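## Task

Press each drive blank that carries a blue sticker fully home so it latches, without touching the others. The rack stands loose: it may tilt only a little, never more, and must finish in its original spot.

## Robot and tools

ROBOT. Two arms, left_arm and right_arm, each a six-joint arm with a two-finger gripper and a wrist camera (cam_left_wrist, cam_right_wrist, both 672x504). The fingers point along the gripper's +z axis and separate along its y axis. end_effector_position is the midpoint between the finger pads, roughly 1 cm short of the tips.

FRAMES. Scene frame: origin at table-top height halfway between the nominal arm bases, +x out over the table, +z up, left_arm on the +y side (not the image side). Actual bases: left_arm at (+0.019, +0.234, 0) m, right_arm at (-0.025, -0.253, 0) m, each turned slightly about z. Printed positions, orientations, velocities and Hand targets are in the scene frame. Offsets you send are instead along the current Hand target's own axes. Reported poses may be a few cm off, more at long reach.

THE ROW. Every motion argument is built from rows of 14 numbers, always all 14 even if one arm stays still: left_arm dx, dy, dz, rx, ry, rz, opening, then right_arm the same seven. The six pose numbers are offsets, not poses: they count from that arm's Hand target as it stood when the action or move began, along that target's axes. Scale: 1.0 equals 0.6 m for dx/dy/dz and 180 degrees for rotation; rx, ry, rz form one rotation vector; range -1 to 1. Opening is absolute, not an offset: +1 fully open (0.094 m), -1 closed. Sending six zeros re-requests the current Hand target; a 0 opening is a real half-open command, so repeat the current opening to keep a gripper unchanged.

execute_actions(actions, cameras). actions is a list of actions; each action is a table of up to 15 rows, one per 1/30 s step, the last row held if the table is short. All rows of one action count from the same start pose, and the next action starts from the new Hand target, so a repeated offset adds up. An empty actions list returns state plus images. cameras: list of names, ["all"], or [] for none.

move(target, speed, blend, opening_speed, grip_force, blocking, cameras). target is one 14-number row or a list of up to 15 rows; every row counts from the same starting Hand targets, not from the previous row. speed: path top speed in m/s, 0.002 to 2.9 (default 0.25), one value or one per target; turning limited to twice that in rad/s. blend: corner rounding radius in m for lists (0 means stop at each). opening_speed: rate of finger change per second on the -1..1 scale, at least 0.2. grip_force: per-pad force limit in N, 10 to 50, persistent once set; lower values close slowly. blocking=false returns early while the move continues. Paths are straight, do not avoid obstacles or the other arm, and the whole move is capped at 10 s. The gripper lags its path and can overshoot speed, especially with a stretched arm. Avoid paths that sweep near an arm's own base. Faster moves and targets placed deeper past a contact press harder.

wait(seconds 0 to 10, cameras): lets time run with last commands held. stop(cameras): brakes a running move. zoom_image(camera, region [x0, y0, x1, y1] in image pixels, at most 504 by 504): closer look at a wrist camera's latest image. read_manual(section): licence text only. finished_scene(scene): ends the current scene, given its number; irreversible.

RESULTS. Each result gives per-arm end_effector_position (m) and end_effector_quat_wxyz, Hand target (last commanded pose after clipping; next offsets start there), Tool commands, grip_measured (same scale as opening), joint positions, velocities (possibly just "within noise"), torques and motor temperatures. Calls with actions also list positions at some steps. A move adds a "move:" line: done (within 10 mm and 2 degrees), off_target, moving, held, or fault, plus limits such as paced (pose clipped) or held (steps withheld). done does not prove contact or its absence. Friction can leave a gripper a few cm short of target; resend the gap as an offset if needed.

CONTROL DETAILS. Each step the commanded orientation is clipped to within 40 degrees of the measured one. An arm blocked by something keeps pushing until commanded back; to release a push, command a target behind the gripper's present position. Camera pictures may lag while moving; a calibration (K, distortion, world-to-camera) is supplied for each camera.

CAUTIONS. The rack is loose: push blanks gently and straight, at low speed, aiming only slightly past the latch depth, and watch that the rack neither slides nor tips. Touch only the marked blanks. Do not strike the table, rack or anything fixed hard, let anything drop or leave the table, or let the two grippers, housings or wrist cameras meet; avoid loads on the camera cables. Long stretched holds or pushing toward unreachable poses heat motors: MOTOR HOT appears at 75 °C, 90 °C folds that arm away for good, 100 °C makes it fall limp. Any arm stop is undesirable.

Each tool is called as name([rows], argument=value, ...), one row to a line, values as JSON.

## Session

execute_actions(actions=[])

Scene clock: 0.00 s.
left_arm: end_effector_position=(+0.1907, +0.1190, +0.3468) grip_measured=+1.000 end_effector_quat_wxyz=(+0.436, +0.151, +0.875, -0.151) | right_arm: end_effector_position=(+0.2395, -0.1539, +0.2106) grip_measured=+1.000 end_effector_quat_wxyz=(+0.333, +0.043, +0.893, +0.300)
Joint positions: left_arm=[-0.835 0.791 1.38 -1.226 -0.257 -0.348 0.094] | right_arm=[0.099 0.886 0.818 -0.682 -0.502 0.36 0.094]
Joint velocities: within noise
Joint torques (N m): no reading
Motor temperatures (°C): left_arm=[28 28 33 34 26 27 29] | right_arm=[26 32 30 30 26 25 27]
Heat: left arm: 34 °C; right arm: 32 °C.
Hand target: left_arm +0.1918, +0.1202, +0.3533; +0.447, +0.149, +0.869, -0.152 | right_arm +0.2406, -0.1523, +0.2185; +0.345, +0.033, +0.888, +0.304
Tool commands: left_gripper/opening=+1.0 right_gripper/opening=+1.0
camera_calibration:
cam_left_wrist: T_world_to_cam=[[-0.390057, -0.908543, 0.149681, 0.131467], [-0.833163, 0.279032, -0.477474, 0.327594], [0.39204, -0.310951, -0.865803, 0.350785], [0, 0, 0, 1]] pos_world=[0.186697, 0.137111, 0.44045]
cam_right_wrist: T_world_to_cam=[[0.129874, -0.808727, -0.573666, -0.0332003], [-0.96257, 0.0359753, -0.268636, 0.331767], [0.237891, 0.587082, -0.773784, 0.286176], [0, 0, 0, 1]] pos_world=[0.255582, -0.206794, 0.291517]

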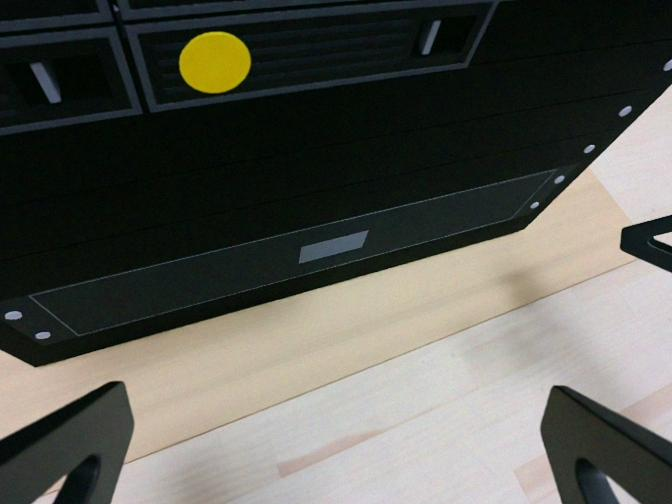

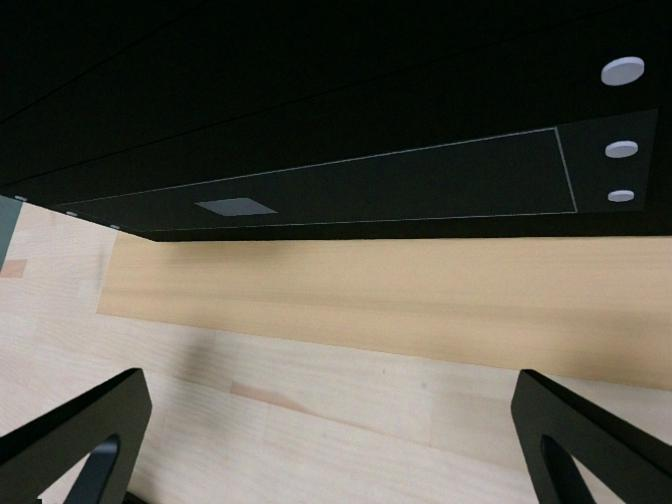

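move(target=[-0.14,-0.059,-0.0105,-0.139,-0.1946,0.0014,-1,-0.17,0.134,-0.278,0.1276,-0.2557,-0.1587,-1], cameras=["all"])

Scene clock: 10.67 s.
left_arm: end_effector_position=(+0.2186, +0.0729, +0.4300) grip_measured=-0.990 end_effector_quat_wxyz=(+0.695, +0.019, +0.719, +0.007) | right_arm: end_effector_position=(+0.2009, -0.1944, +0.4017) grip_measured=-0.977 end_effector_quat_wxyz=(+0.688, -0.024, +0.725, -0.009)
Joint positions: left_arm=[-1.471 0.959 1.208 -0.496 -1.433 -0.208 0] | right_arm=[0.916 0.586 0.992 -0.484 0.837 0.012 0.001]
Joint torques (N m): left_arm=[0.62 -3.26 4.92 1.51 -0.32 0.06] | right_arm=[-0.73 2.1 6.45 2.21 0.11 -0.1]
Heat: left arm: 36 °C; right arm: 32 °C.
Hand target: left_arm +0.2201, +0.0802, +0.4304; +0.707, -0.001, +0.707, +0.001 | right_arm +0.2006, -0.2003, +0.4205; +0.708, +0.000, +0.707, -0.001
Off the commanded pose: left_arm 0.007 m, 3 deg | right_arm 0.020 m, 4 deg.
move: off_target (left_arm, right_arm)
camera_calibration:
cam_left_wrist: T_world_to_cam=[[-0.0254221, -0.999488, -0.0194079, 0.0876156], [-0.462215, 0.0289664, -0.886295, 0.516343], [0.886403, -0.0135609, -0.462715, 0.0944709], [0, 0, 0, 1]] pos_world=[0.15715, 0.0738953, 0.503046]
cam_right_wrist: T_world_to_cam=[[0.0348953, -0.998463, 0.0430555, -0.216803], [-0.464606, -0.0543506, -0.883848, 0.476989], [0.88483, 0.0108383, -0.465788, 0.101283], [0, 0, 0, 1]] pos_world=[0.139559, -0.191643, 0.478097]

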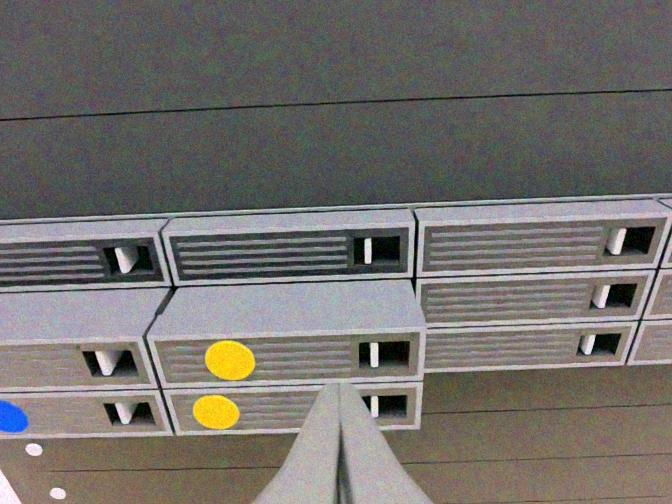

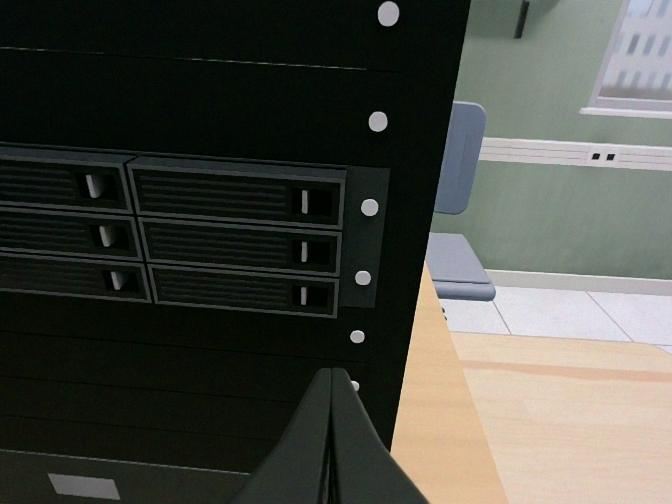

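move(target=[0.12,0.217,0.075,0,0,0.5,-1,0,0,0,0,0,0,-1], cameras=["cam_left_wrist"])

Scene clock: 21.70 s.
left_arm: end_effector_position=(+0.2648, +0.2090, +0.3499) grip_measured=-0.990 end_effector_quat_wxyz=(+0.480, +0.521, +0.507, +0.491) | right_arm: end_effector_position=(+0.2009, -0.1944, +0.4017) grip_measured=-0.977 end_effector_quat_wxyz=(+0.688, -0.024, +0.725, -0.009)
Joint positions: left_arm=[-0.389 0.458 0.755 -0.358 -0.37 1.573 0] | right_arm=[0.916 0.586 0.992 -0.484 0.837 0.012 0.001]
Joint torques (N m): left_arm=[0.49 0.55 5.12 2.18 0.08 0.05] | right_arm=[-0.72 1.89 6.35 2.19 0.14 -0.09]
Heat: left arm: 38 °C; right arm: 32 °C.
Hand target: left_arm +0.2649, +0.2105, +0.3584; +0.500, +0.500, +0.501, +0.500 | right_arm +0.2006, -0.2003, +0.4205; +0.708, +0.000, +0.707, -0.001
Off the commanded pose: left_arm 0.009 m, 4 deg | right_arm 0.020 m, 4 deg.
move: off_target (left_arm, right_arm)
camera_calibration:
cam_left_wrist: T_world_to_cam=[[-0.0638888, 0.00761844, -0.997928, 0.365403], [-0.42942, 0.90245, 0.0343816, -0.05057], [0.900842, 0.430727, -0.0543849, -0.22122], [0, 0, 0, 1]] pos_world=[0.200914, 0.138138, 0.354353]
Images, in order (width x height): cam_left_wrist 672x504.

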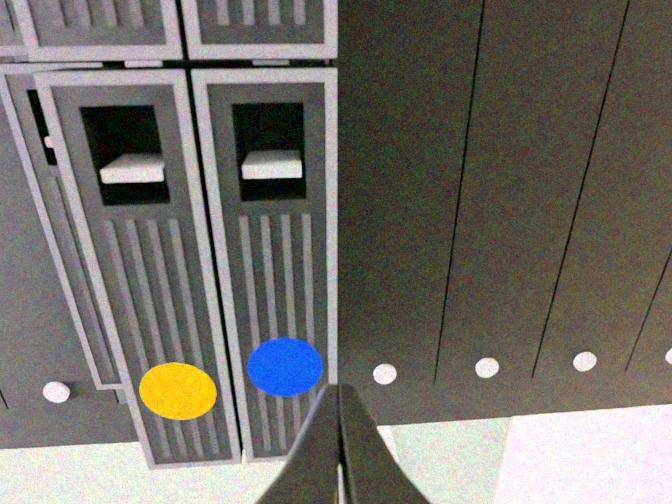

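move(target=[-0.013,0.026,0.022,0,0,0,-1,0,0,0,0,0,0,-1], speed=0.06, cameras=["cam_left_wrist"])

Scene clock: 24.53 s.
left_arm: end_effector_position=(+0.2784, +0.2019, +0.3407) grip_measured=-0.990 end_effector_quat_wxyz=(+0.466, +0.534, +0.512, +0.485) | right_arm: end_effector_position=(+0.2009, -0.1944, +0.4017) grip_measured=-0.977 end_effector_quat_wxyz=(+0.688, -0.024, +0.725, -0.009)
Joint positions: left_arm=[-0.408 0.524 0.755 -0.335 -0.389 1.573 0] | right_arm=[0.916 0.586 0.992 -0.484 0.837 0.012 0.001]
Joint torques (N m): left_arm=[-0.36 1.51 10.37 2.16 -0.06 0.03] | right_arm=[-0.7 2.11 6.41 2.19 0.13 -0.06]
Motor temperatures (°C): left_arm=[28 28 34 39 26 27 29] | right_arm=[26 32 32 33 26 25 28]
Heat: left arm: 39 °C; right arm: 33 °C.
Hand target: left_arm +0.2781, +0.2027, +0.3740; +0.500, +0.500, +0.500, +0.500 | right_arm +0.2006, -0.2003, +0.4205; +0.708, +0.000, +0.707, -0.001
Off the commanded pose: left_arm 0.033 m, 6 deg | right_arm 0.020 m, 4 deg.
move: off_target (left_arm, right_arm)
camera_calibration:
cam_left_wrist: T_world_to_cam=[[-0.102396, 0.0247396, -0.994436, 0.363246], [-0.427209, 0.90171, 0.0664219, -0.0494573], [0.898336, 0.431634, -0.0817623, -0.221053], [0, 0, 0, 1]] pos_world=[0.214646, 0.131024, 0.346436]
Images, in order (width x height): cam_left_wrist 672x504.

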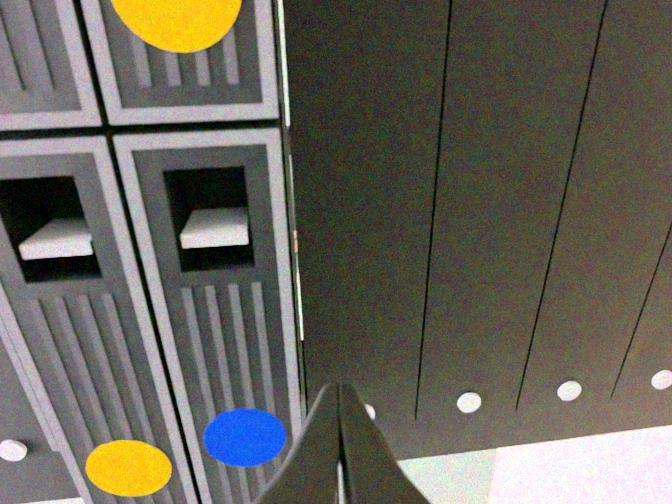

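move(target=[0,0.015,-0.02,0,0,0,-1,0,0,0,0,0,0,-1], speed=0.06, cameras=["cam_left_wrist"])

Scene clock: 28.40 s.
left_arm: end_effector_position=(+0.2734, +0.1989, +0.3577) grip_measured=-0.990 end_effector_quat_wxyz=(+0.478, +0.523, +0.506, +0.492) | right_arm: end_effector_position=(+0.2009, -0.1944, +0.4017) grip_measured=-0.977 end_effector_quat_wxyz=(+0.688, -0.024, +0.725, -0.009)
Joint positions: left_arm=[-0.465 0.524 0.79 -0.333 -0.445 1.573 0] | right_arm=[0.916 0.586 0.992 -0.484 0.837 0.012 0.001]
Joint torques (N m): left_arm=[-0.49 0.34 10.81 1.61 -0.08 0.01] | right_arm=[-0.68 1.98 6.42 2.2 0.1 -0.1]
Heat: left arm: 40 °C; right arm: 33 °C.
Hand target: left_arm +0.2661, +0.2027, +0.3830; +0.500, +0.500, +0.501, +0.500 | right_arm +0.2006, -0.2003, +0.4205; +0.708, +0.000, +0.707, -0.001
Off the commanded pose: left_arm 0.027 m, 4 deg | right_arm 0.020 m, 4 deg.
move: off_target (left_arm, right_arm)
camera_calibration:
cam_left_wrist: T_world_to_cam=[[-0.0667706, 0.0141214, -0.997668, 0.373186], [-0.428918, 0.902391, 0.0414788, -0.0408125], [0.900873, 0.430687, -0.0541963, -0.224231], [0, 0, 0, 1]] pos_world=[0.209416, 0.128132, 0.361857]
Images, in order (width x height): cam_left_wrist 672x504.

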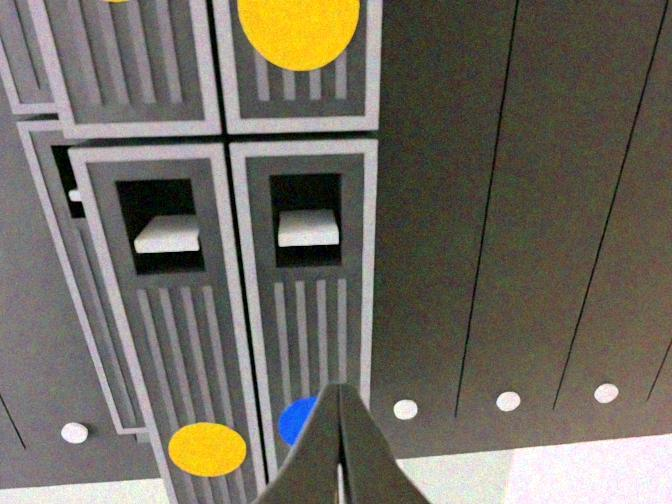

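move(target=[0,0.01,0.035,0,0,0,-1,0,0,0,0,0,0,-1], speed=0.04, cameras=["cam_left_wrist"])

Scene clock: 30.87 s.
left_arm: end_effector_position=(+0.2875, +0.2009, +0.3514) grip_measured=-0.990 end_effector_quat_wxyz=(+0.463, +0.536, +0.513, +0.485) | right_arm: end_effector_position=(+0.2009, -0.1944, +0.4017) grip_measured=-0.977 end_effector_quat_wxyz=(+0.688, -0.024, +0.725, -0.009)
Joint positions: left_arm=[-0.385 0.583 0.808 -0.333 -0.367 1.576 0] | right_arm=[0.916 0.586 0.992 -0.484 0.837 0.012 0.001]
Joint torques (N m): left_arm=[0.54 1.29 11.38 2.16 0.09 0.02] | right_arm=[-0.58 2 6.34 2.2 0.11 -0.09]
Heat: left arm: 40 °C; right arm: 33 °C.
Hand target: left_arm +0.2871, +0.2027, +0.3890; +0.500, +0.500, +0.501, +0.500 | right_arm +0.2006, -0.2003, +0.4205; +0.708, +0.000, +0.707, -0.001
Off the commanded pose: left_arm 0.038 m, 6 deg | right_arm 0.020 m, 4 deg.
move: off_target (left_arm, right_arm)
camera_calibration:
cam_left_wrist: T_world_to_cam=[[-0.107808, 0.0273677, -0.993795, 0.375597], [-0.428228, 0.900857, 0.071263, -0.0465504], [0.897217, 0.433253, -0.0854001, -0.22658], [0, 0, 0, 1]] pos_world=[0.22385, 0.129823, 0.357233]
Images, in order (width x height): cam_left_wrist 672x504.

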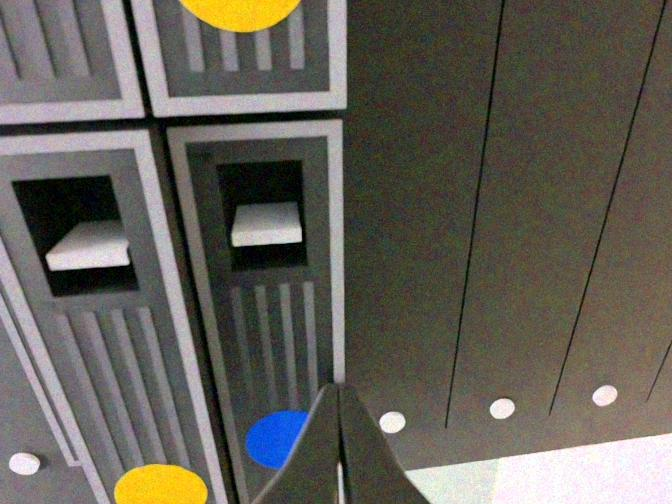

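move([
  [0,0,-0.04,0,0,0,-1,0,0,0,0,0,0,-1],
  [0,0.02,-0.035,-0.025,0,0,-1,0,0,0,0,0,0,-1],
], speed=0.06, cameras=["cam_left_wrist"])

Scene clock: 34.97 s.
left_arm: end_effector_position=(+0.2694, +0.1991, +0.3793) grip_measured=-0.990 end_effector_quat_wxyz=(+0.491, +0.512, +0.488, +0.509) | right_arm: end_effector_position=(+0.2009, -0.1944, +0.4017) grip_measured=-0.977 end_effector_quat_wxyz=(+0.688, -0.024, +0.725, -0.009)
Joint positions: left_arm=[-0.482 0.52 0.819 -0.298 -0.461 1.613 0] | right_arm=[0.916 0.586 0.992 -0.484 0.837 0.012 0.001]
Joint torques (N m): left_arm=[0.58 0.46 7.51 2.14 0.07 0.07] | right_arm=[-0.76 2.04 6.34 2.19 0.11 -0.07]
Heat: left arm: 41 °C; right arm: 33 °C.
Hand target: left_arm +0.2660, +0.2027, +0.4010; +0.519, +0.480, +0.480, +0.520 | right_arm +0.2006, -0.2003, +0.4205; +0.708, +0.000, +0.707, -0.001
Off the commanded pose: left_arm 0.022 m, 5 deg | right_arm 0.020 m, 4 deg.
move: off_target (left_arm, right_arm)
camera_calibration:
cam_left_wrist: T_world_to_cam=[[-0.00669177, 0.0250891, -0.999663, 0.376836], [-0.42815, 0.903347, 0.0255379, -0.0378835], [0.903683, 0.428176, 0.00469691, -0.24208], [0, 0, 0, 1]] pos_world=[0.205066, 0.12842, 0.378813]
Images, in order (width x height): cam_left_wrist 672x504.

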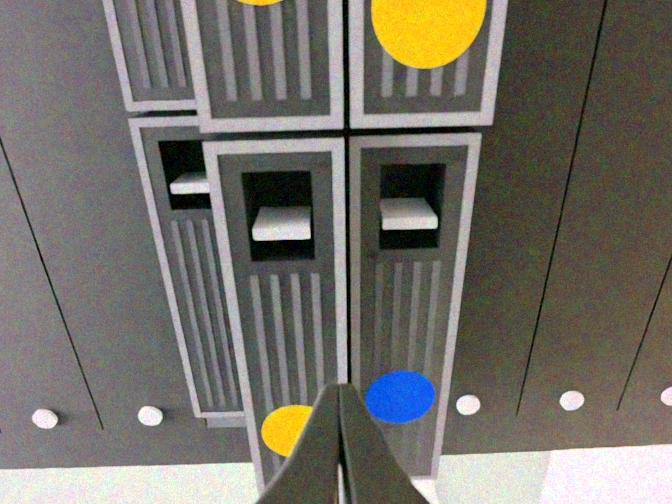

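move(target=[-0.003,-0.012,0.02,0,0,0,-1,0,0,0,0,0,0,-1], speed=0.04, cameras=["cam_left_wrist"])

Scene clock: 37.83 s.
left_arm: end_effector_position=(+0.2755, +0.2025, +0.3890) grip_measured=-0.990 end_effector_quat_wxyz=(+0.501, +0.495, +0.486, +0.517) | right_arm: end_effector_position=(+0.2009, -0.1944, +0.4017) grip_measured=-0.977 end_effector_quat_wxyz=(+0.688, -0.024, +0.725, -0.009)
Joint positions: left_arm=[-0.433 0.54 0.819 -0.238 -0.422 1.613 0] | right_arm=[0.916 0.586 0.992 -0.484 0.837 0.012 0.001]
Joint torques (N m): left_arm=[0.47 1.92 5.55 2.15 0.08 0.02] | right_arm=[-0.59 1.95 6.31 2.2 0.14 -0.07]
Heat: left arm: 41 °C; right arm: 34 °C.
Hand target: left_arm +0.2786, +0.2009, +0.3948; +0.519, +0.480, +0.480, +0.520 | right_arm +0.2006, -0.2003, +0.4205; +0.708, +0.000, +0.707, -0.001
Off the commanded pose: left_arm 0.007 m, 3 deg | right_arm 0.020 m, 4 deg.
move: off_target (left_arm, right_arm)
camera_calibration:
cam_left_wrist: T_world_to_cam=[[0.0299245, 0.00870965, -0.999514, 0.379652], [-0.438372, 0.898778, -0.00529259, -0.0228743], [0.898295, 0.438317, 0.0307135, -0.259838], [0, 0, 0, 1]] pos_world=[0.212023, 0.131144, 0.387327]
Images, in order (width x height): cam_left_wrist 672x504.

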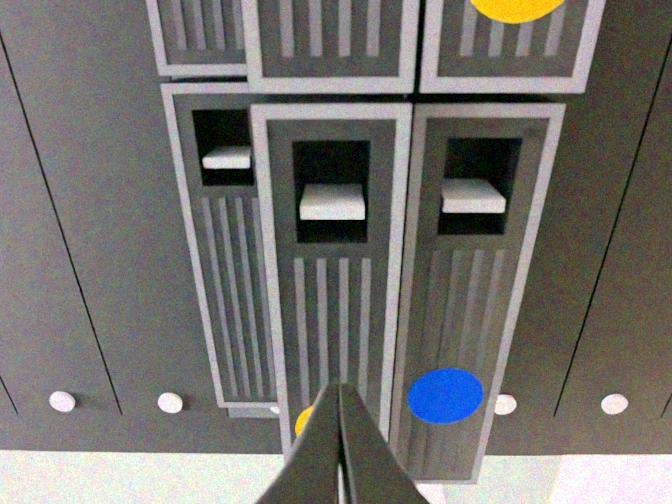

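move(target=[-0.003,-0.045,-0.01,0.012,0,0,-1,0,0,0,0,0,0,-1], speed=0.06, cameras=["cam_left_wrist"])

Scene clock: 39.90 s.
left_arm: end_effector_position=(+0.2761, +0.1982, +0.3631) grip_measured=-0.990 end_effector_quat_wxyz=(+0.491, +0.511, +0.488, +0.509) | right_arm: end_effector_position=(+0.2009, -0.1944, +0.4017) grip_measured=-0.977 end_effector_quat_wxyz=(+0.688, -0.024, +0.725, -0.009)
Joint positions: left_arm=[-0.457 0.51 0.745 -0.233 -0.436 1.611 0] | right_arm=[0.916 0.586 0.992 -0.484 0.837 0.012 0.001]
Joint torques (N m): left_arm=[-0.43 0.13 5.23 2 -0.06 -0.16] | right_arm=[-0.68 2.03 6.43 2.2 0.1 -0.07]
Heat: left arm: 41 °C; right arm: 34 °C.
Hand target: left_arm +0.2747, +0.1990, +0.3674; +0.510, +0.489, +0.490, +0.510 | right_arm +0.2006, -0.2003, +0.4205; +0.708, +0.000, +0.707, -0.001
Off the commanded pose: left_arm 0.005 m, 3 deg | right_arm 0.020 m, 4 deg.
move: off_target (left_arm, right_arm)
camera_calibration:
cam_left_wrist: T_world_to_cam=[[-0.00609654, 0.0232741, -0.999711, 0.360931], [-0.428752, 0.903113, 0.0236399, -0.0329044], [0.903402, 0.428772, 0.00447297, -0.247699], [0, 0, 0, 1]] pos_world=[0.211865, 0.127523, 0.362712]
Images, in order (width x height): cam_left_wrist 672x504.

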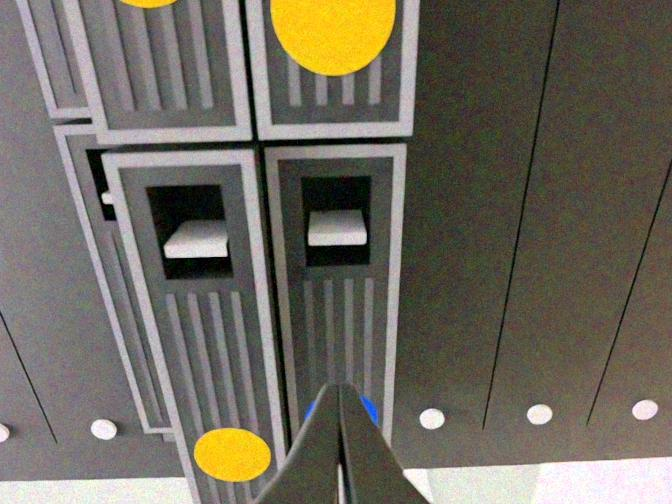

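move(target=[0,0.012,0.035,0,0,0,-1,0,0,0,0,0,0,-1], speed=0.03, cameras=["cam_left_wrist"])

Scene clock: 42.43 s.
left_arm: end_effector_position=(+0.2945, +0.1996, +0.3547) grip_measured=-0.990 end_effector_quat_wxyz=(+0.478, +0.518, +0.497, +0.506) | right_arm: end_effector_position=(+0.2009, -0.1944, +0.4017) grip_measured=-0.977 end_effector_quat_wxyz=(+0.688, -0.024, +0.725, -0.009)
Joint positions: left_arm=[-0.386 0.582 0.745 -0.197 -0.376 1.608 0] | right_arm=[0.916 0.586 0.992 -0.484 0.837 0.012 0.001]
Joint torques (N m): left_arm=[0.46 1.14 8.24 2.2 0.09 -0.17] | right_arm=[-0.77 2.07 6.39 2.2 0.1 -0.07]
Heat: left arm: 42 °C; right arm: 34 °C.
Hand target: left_arm +0.2954, +0.1991, +0.3755; +0.510, +0.489, +0.490, +0.510 | right_arm +0.2006, -0.2003, +0.4205; +0.708, +0.000, +0.707, -0.001
Off the commanded pose: left_arm 0.021 m, 5 deg | right_arm 0.020 m, 4 deg.
move: off_target (left_arm, right_arm)
camera_calibration:
cam_left_wrist: T_world_to_cam=[[-0.0384865, 0.0326756, -0.998725, 0.359949], [-0.438027, 0.897771, 0.0462523, -0.0302556], [0.898138, 0.439248, -0.0202393, -0.256624], [0, 0, 0, 1]] pos_world=[0.231084, 0.128123, 0.355695]
Images, in order (width x height): cam_left_wrist 672x504.

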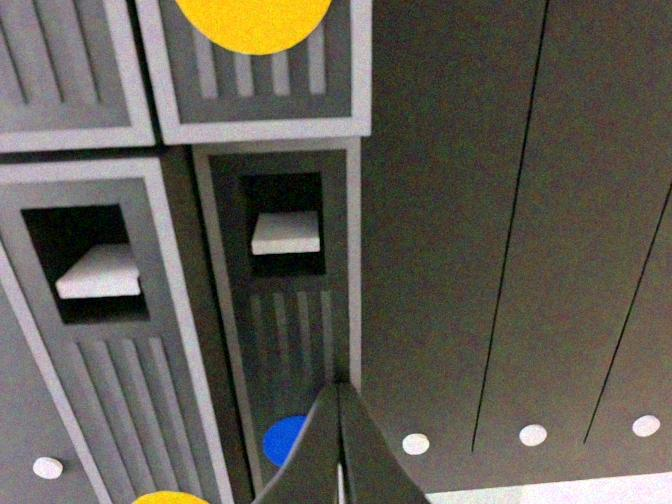

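move(target=[0,0.025,0.04,0,0,0,-1,0,0,0,0,0,0,-1], speed=0.03, cameras=["cam_left_wrist"])

Scene clock: 45.07 s.
left_arm: end_effector_position=(+0.3180, +0.1975, +0.3474) grip_measured=-0.990 end_effector_quat_wxyz=(+0.465, +0.535, +0.503, +0.494) | right_arm: end_effector_position=(+0.2009, -0.1944, +0.4017) grip_measured=-0.977 end_effector_quat_wxyz=(+0.688, -0.024, +0.725, -0.009)
Joint positions: left_arm=[-0.32 0.686 0.776 -0.172 -0.301 1.607 0] | right_arm=[0.916 0.586 0.992 -0.484 0.837 0.012 0.001]
Joint torques (N m): left_arm=[0.58 -0.09 11.99 2.28 0.1 -0.19] | right_arm=[-0.62 1.96 6.31 2.2 0.1 -0.07]
Heat: left arm: 42 °C; right arm: 34 °C.
Hand target: left_arm +0.3188, +0.1991, +0.3913; +0.510, +0.489, +0.490, +0.510 | right_arm +0.2006, -0.2003, +0.4205; +0.708, +0.000, +0.707, -0.001
Off the commanded pose: left_arm 0.044 m, 8 deg | right_arm 0.020 m, 4 deg.
move: off_target (left_arm, right_arm)
camera_calibration:
cam_left_wrist: T_world_to_cam=[[-0.0860755, 0.043889, -0.995321, 0.365334], [-0.426674, 0.901153, 0.0766354, -0.0325749], [0.9003, 0.431274, -0.0588409, -0.262675], [0, 0, 0, 1]] pos_world=[0.254034, 0.126606, 0.350665]
Images, in order (width x height): cam_left_wrist 672x504.

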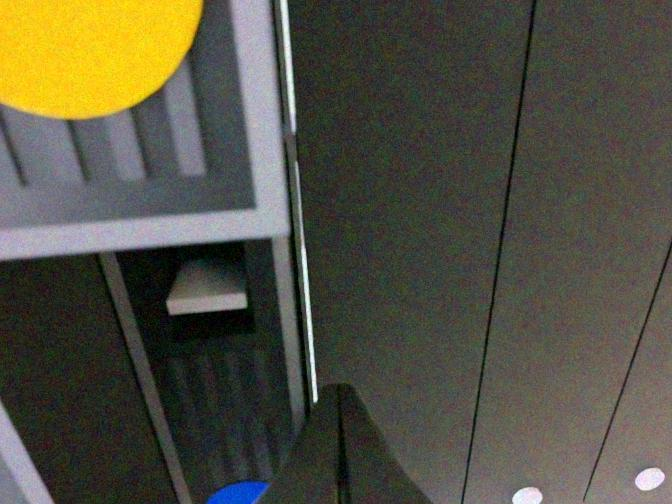

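move([
  [0,-0.05,-0.05,0,0,0,-1,0,0,0,0,0,0,-1],
  [0,0.01,-0.04,-0.015,0,0,-1,0,0,0,0,0,0,-1],
], speed=0.06, cameras=["cam_left_wrist"])

Scene clock: 49.13 s.
left_arm: end_effector_position=(+0.2964, +0.1978, +0.3592) grip_measured=-0.990 end_effector_quat_wxyz=(+0.486, +0.512, +0.493, +0.508) | right_arm: end_effector_position=(+0.2009, -0.1944, +0.4017) grip_measured=-0.977 end_effector_quat_wxyz=(+0.688, -0.024, +0.725, -0.009)
Joint positions: left_arm=[-0.389 0.59 0.743 -0.166 -0.376 1.608 0] | right_arm=[0.916 0.586 0.992 -0.484 0.837 0.012 0.001]
Joint torques (N m): left_arm=[0.5 1.09 11.23 2.12 0.02 0.03] | right_arm=[-0.61 2.04 6.49 2.2 0.11 -0.09]
Heat: left arm: 42 °C; right arm: 34 °C.
Hand target: left_arm +0.2946, +0.1991, +0.3963; +0.521, +0.477, +0.478, +0.522 | right_arm +0.2006, -0.2003, +0.4205; +0.708, +0.000, +0.707, -0.001
Off the commanded pose: left_arm 0.037 m, 6 deg | right_arm 0.020 m, 4 deg.
move: off_target (left_arm, right_arm)
camera_calibration:
cam_left_wrist: T_world_to_cam=[[-0.0186684, 0.0251477, -0.999509, 0.360489], [-0.43567, 0.89958, 0.0307707, -0.0235627], [0.899913, 0.436031, -0.00583758, -0.262587], [0, 0, 0, 1]] pos_world=[0.232769, 0.126627, 0.359504]
Images, in order (width x height): cam_left_wrist 672x504.

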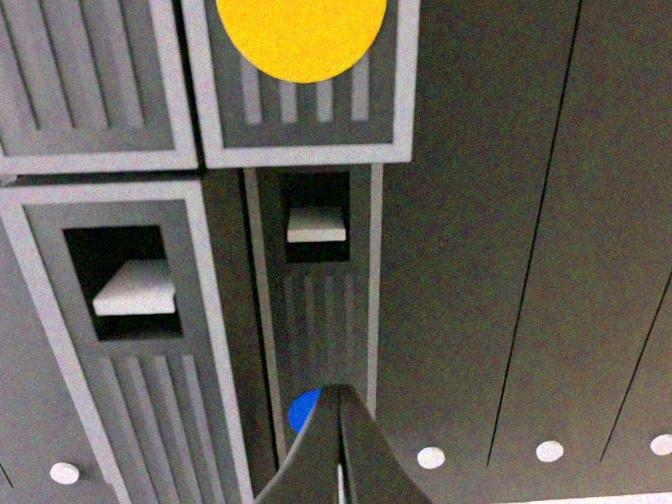

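move([
  [0,0.025,0,0,0,0,-1,0,0,0,0,0,0,-1],
], speed=0.06, cameras=["cam_left_wrist"])

Scene clock: 51.37 s.
left_arm: end_effector_position=(+0.2992, +0.1968, +0.3749) grip_measured=-0.990 end_effector_quat_wxyz=(+0.492, +0.506, +0.491, +0.511) | right_arm: end_effector_position=(+0.2009, -0.1943, +0.4020) grip_measured=-0.977 end_effector_quat_wxyz=(+0.689, -0.023, +0.725, -0.009)
Joint positions: left_arm=[-0.389 0.621 0.793 -0.166 -0.376 1.608 0] | right_arm=[0.916 0.586 0.992 -0.482 0.837 0.012 0.001]
Joint torques (N m): left_arm=[0.13 0.4 12.82 1.74 0.01 0.01] | right_arm=[-0.68 2.07 6.38 2.16 0.11 -0.11]
Heat: left arm: 42 °C; right arm: 34 °C.
Hand target: left_arm +0.2932, +0.1991, +0.4114; +0.521, +0.477, +0.478, +0.522 | right_arm +0.2006, -0.2003, +0.4205; +0.708, +0.000, +0.707, -0.001
Off the commanded pose: left_arm 0.037 m, 5 deg | right_arm 0.019 m, 4 deg.
move: off_target (left_arm, right_arm)
camera_calibration:
cam_left_wrist: T_world_to_cam=[[-0.00121973, 0.0183107, -0.999832, 0.372437], [-0.436125, 0.899725, 0.0170095, -0.0166284], [0.899885, 0.436073, 0.00688836, -0.269202], [0, 0, 0, 1]] pos_world=[0.235453, 0.125533, 0.374512]
Images, in order (width x height): cam_left_wrist 672x504.

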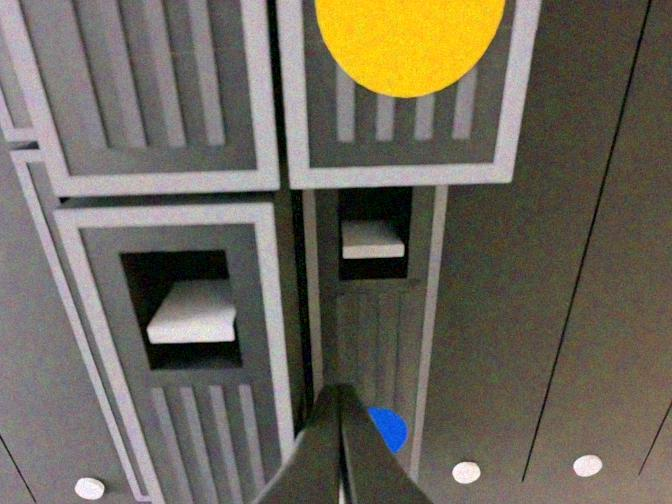

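move(target=[0,-0.004,0.045,0,0,0,-1,0,0,0,0,0,0,-1], speed=0.03, cameras=["cam_left_wrist"])

Scene clock: 54.03 s.
left_arm: end_effector_position=(+0.3176, +0.1993, +0.3659) grip_measured=-0.990 end_effector_quat_wxyz=(+0.476, +0.520, +0.499, +0.504) | right_arm: end_effector_position=(+0.2009, -0.1943, +0.4020) grip_measured=-0.977 end_effector_quat_wxyz=(+0.689, -0.023, +0.725, -0.009)
Joint positions: left_arm=[-0.321 0.694 0.811 -0.157 -0.312 1.608 0] | right_arm=[0.916 0.586 0.992 -0.482 0.837 0.012 0.001]
Joint torques (N m): left_arm=[0.83 0.98 11.99 2.43 0.13 -0.03] | right_arm=[-0.64 1.99 6.46 2.19 0.14 -0.09]
Motor temperatures (°C): left_arm=[28 28 39 43 26 27 29] | right_arm=[26 32 33 34 25 25 29]
Heat: left arm: 43 °C; right arm: 34 °C.
Hand target: left_arm +0.3203, +0.1992, +0.4114; +0.521, +0.477, +0.478, +0.522 | right_arm +0.2006, -0.2003, +0.4205; +0.708, +0.000, +0.707, -0.001
Off the commanded pose: left_arm 0.045 m, 8 deg | right_arm 0.019 m, 4 deg.
move: off_target (left_arm, right_arm)
camera_calibration:
cam_left_wrist: T_world_to_cam=[[-0.045563, 0.0326364, -0.998428, 0.374227], [-0.438081, 0.897581, 0.0493317, -0.0214558], [0.89778, 0.43964, -0.0265991, -0.274721], [0, 0, 0, 1]] pos_world=[0.25429, 0.127823, 0.36739]
Images, in order (width x height): cam_left_wrist 672x504.

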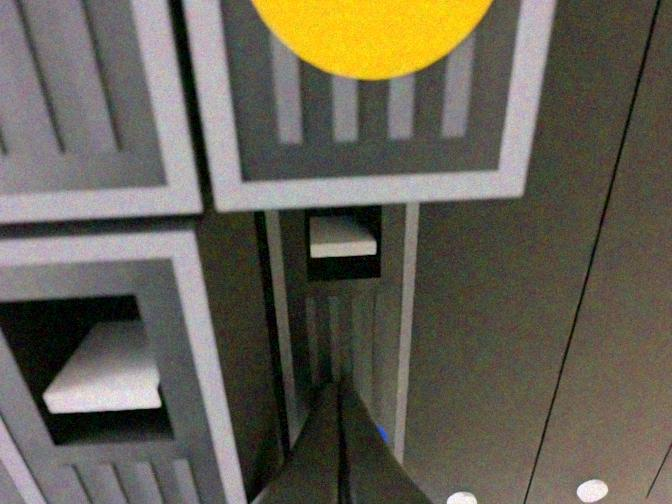

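move(target=[0,0.012,0.035,0,0,0,-1,0,0,0,0,0,0,-1], speed=0.03, cameras=["cam_left_wrist"])

Scene clock: 56.47 s.
left_arm: end_effector_position=(+0.3186, +0.1997, +0.3685) grip_measured=-0.990 end_effector_quat_wxyz=(+0.481, +0.522, +0.497, +0.500) | right_arm: end_effector_position=(+0.2009, -0.1943, +0.4020) grip_measured=-0.977 end_effector_quat_wxyz=(+0.689, -0.023, +0.725, -0.009)
Joint positions: left_arm=[-0.296 0.699 0.822 -0.163 -0.274 1.604 0] | right_arm=[0.916 0.586 0.992 -0.482 0.837 0.012 0.001]
Joint torques (N m): left_arm=[1.55 7.77 14.48 2.75 0.09 -0.04] | right_arm=[-0.53 2.06 6.42 2.19 0.14 -0.05]
Heat: left arm: 44 °C; right arm: 34 °C.
Hand target: left_arm +0.3407, +0.1992, +0.4204; +0.521, +0.477, +0.478, +0.522 | right_arm +0.2006, -0.2003, +0.4205; +0.708, +0.000, +0.707, -0.001
Off the commanded pose: left_arm 0.056 m, 8 deg | right_arm 0.019 m, 4 deg.
move: off_target (left_arm, right_arm)
camera_calibration:
cam_left_wrist: T_world_to_cam=[[-0.0448817, 0.0269928, -0.998628, 0.3778], [-0.425712, 0.903809, 0.0435628, -0.0246163], [0.903745, 0.427083, -0.0290733, -0.274109], [0, 0, 0, 1]] pos_world=[0.254201, 0.129118, 0.370385]
Images, in order (width x height): cam_left_wrist 672x504.

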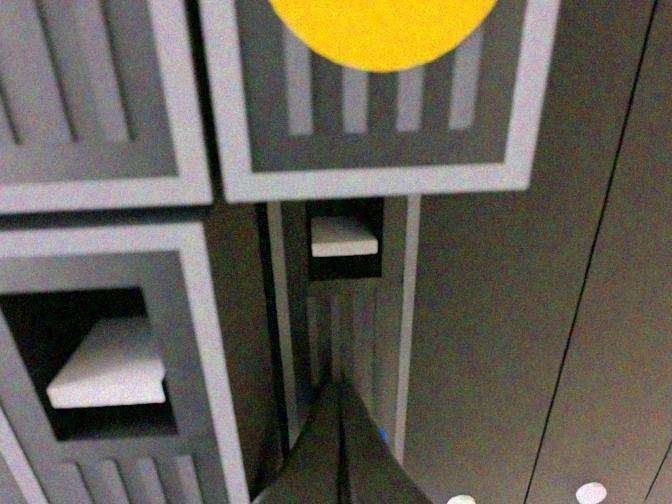

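move(target=[0,0,0.018,0,0,0,-1,0,0,0,0,0,0,-1], speed=0.03)

move([
  [0,-0.045,-0.06,0,0,0,-1,0,0,0,0,0,0,-1],
  [-0.08,-0.015,-0.15,0,0,0,-1,0,0,0,0,0,0,-1],
], speed=[0.07,0.12], blend=[0.01,0], cameras=["cam_left_wrist"])

Scene clock: 60.63 s.
left_arm: end_effector_position=(+0.3190, +0.1996, +0.3685) grip_measured=-0.990 end_effector_quat_wxyz=(+0.485, +0.523, +0.498, +0.493) | right_arm: end_effector_position=(+0.2009, -0.1943, +0.4020) grip_measured=-0.977 end_effector_quat_wxyz=(+0.689, -0.023, +0.725, -0.009)
Joint positions: left_arm=[-0.284 0.701 0.828 -0.172 -0.252 1.593 0] | right_arm=[0.916 0.586 0.992 -0.482 0.837 0.012 0.001]
Joint torques (N m): left_arm=[1.77 10.45 14.34 3.07 0.06 -0.05] | right_arm=[-0.61 2.03 6.45 2.17 0.11 -0.05]
Heat: left arm: 46 °C; right arm: 34 °C.
Hand target: left_arm +0.3514, +0.1992, +0.4213; +0.521, +0.477, +0.478, +0.522 | right_arm +0.2006, -0.2003, +0.4205; +0.708, +0.000, +0.707, -0.001
Off the commanded pose: left_arm 0.062 m, 8 deg | right_arm 0.019 m, 4 deg.
move: off_target (left_arm, right_arm)

Scene clock: 62.80 s.
left_arm: end_effector_position=(+0.2648, +0.1496, +0.3901) grip_measured=-0.990 end_effector_quat_wxyz=(+0.495, +0.504, +0.475, +0.526) | right_arm: end_effector_position=(+0.2009, -0.1943, +0.4020) grip_measured=-0.977 end_effector_quat_wxyz=(+0.689, -0.023, +0.725, -0.009)
Joint positions: left_arm=[-0.937 0.631 0.813 -0.112 -0.921 1.687 0] | right_arm=[0.916 0.586 0.992 -0.482 0.837 0.012 0.001]
Joint torques (N m): left_arm=[-0.32 0.17 7.47 1.91 -0.01 0.02] | right_arm=[-0.73 2.02 6.39 2.21 0.12 -0.11]
Heat: left arm: 46 °C; right arm: 35 °C.
Hand target: left_arm +0.2626, +0.1510, +0.4044; +0.521, +0.477, +0.478, +0.522 | right_arm +0.2006, -0.2003, +0.4205; +0.708, +0.000, +0.707, -0.001
Off the commanded pose: left_arm 0.015 m, 4 deg | right_arm 0.019 m, 4 deg.
move: off_target (left_arm, right_arm)
camera_calibration:
cam_left_wrist: T_world_to_cam=[[0.0348703, 0.0434475, -0.998447, 0.374636], [-0.43517, 0.900029, 0.0239668, 0.00761919], [0.899673, 0.433658, 0.0502913, -0.234384], [0, 0, 0, 1]] pos_world=[0.201121, 0.0785082, 0.385659]
Images, in order (width x height): cam_left_wrist 672x504.

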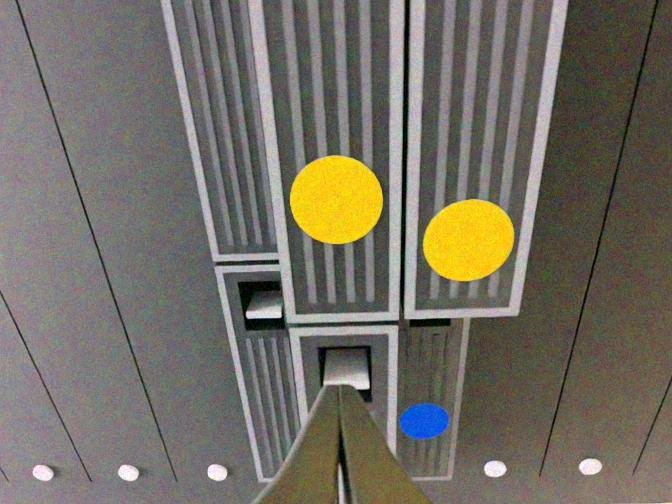

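finished_scene(scene=3)

The scene is finished: the task was done.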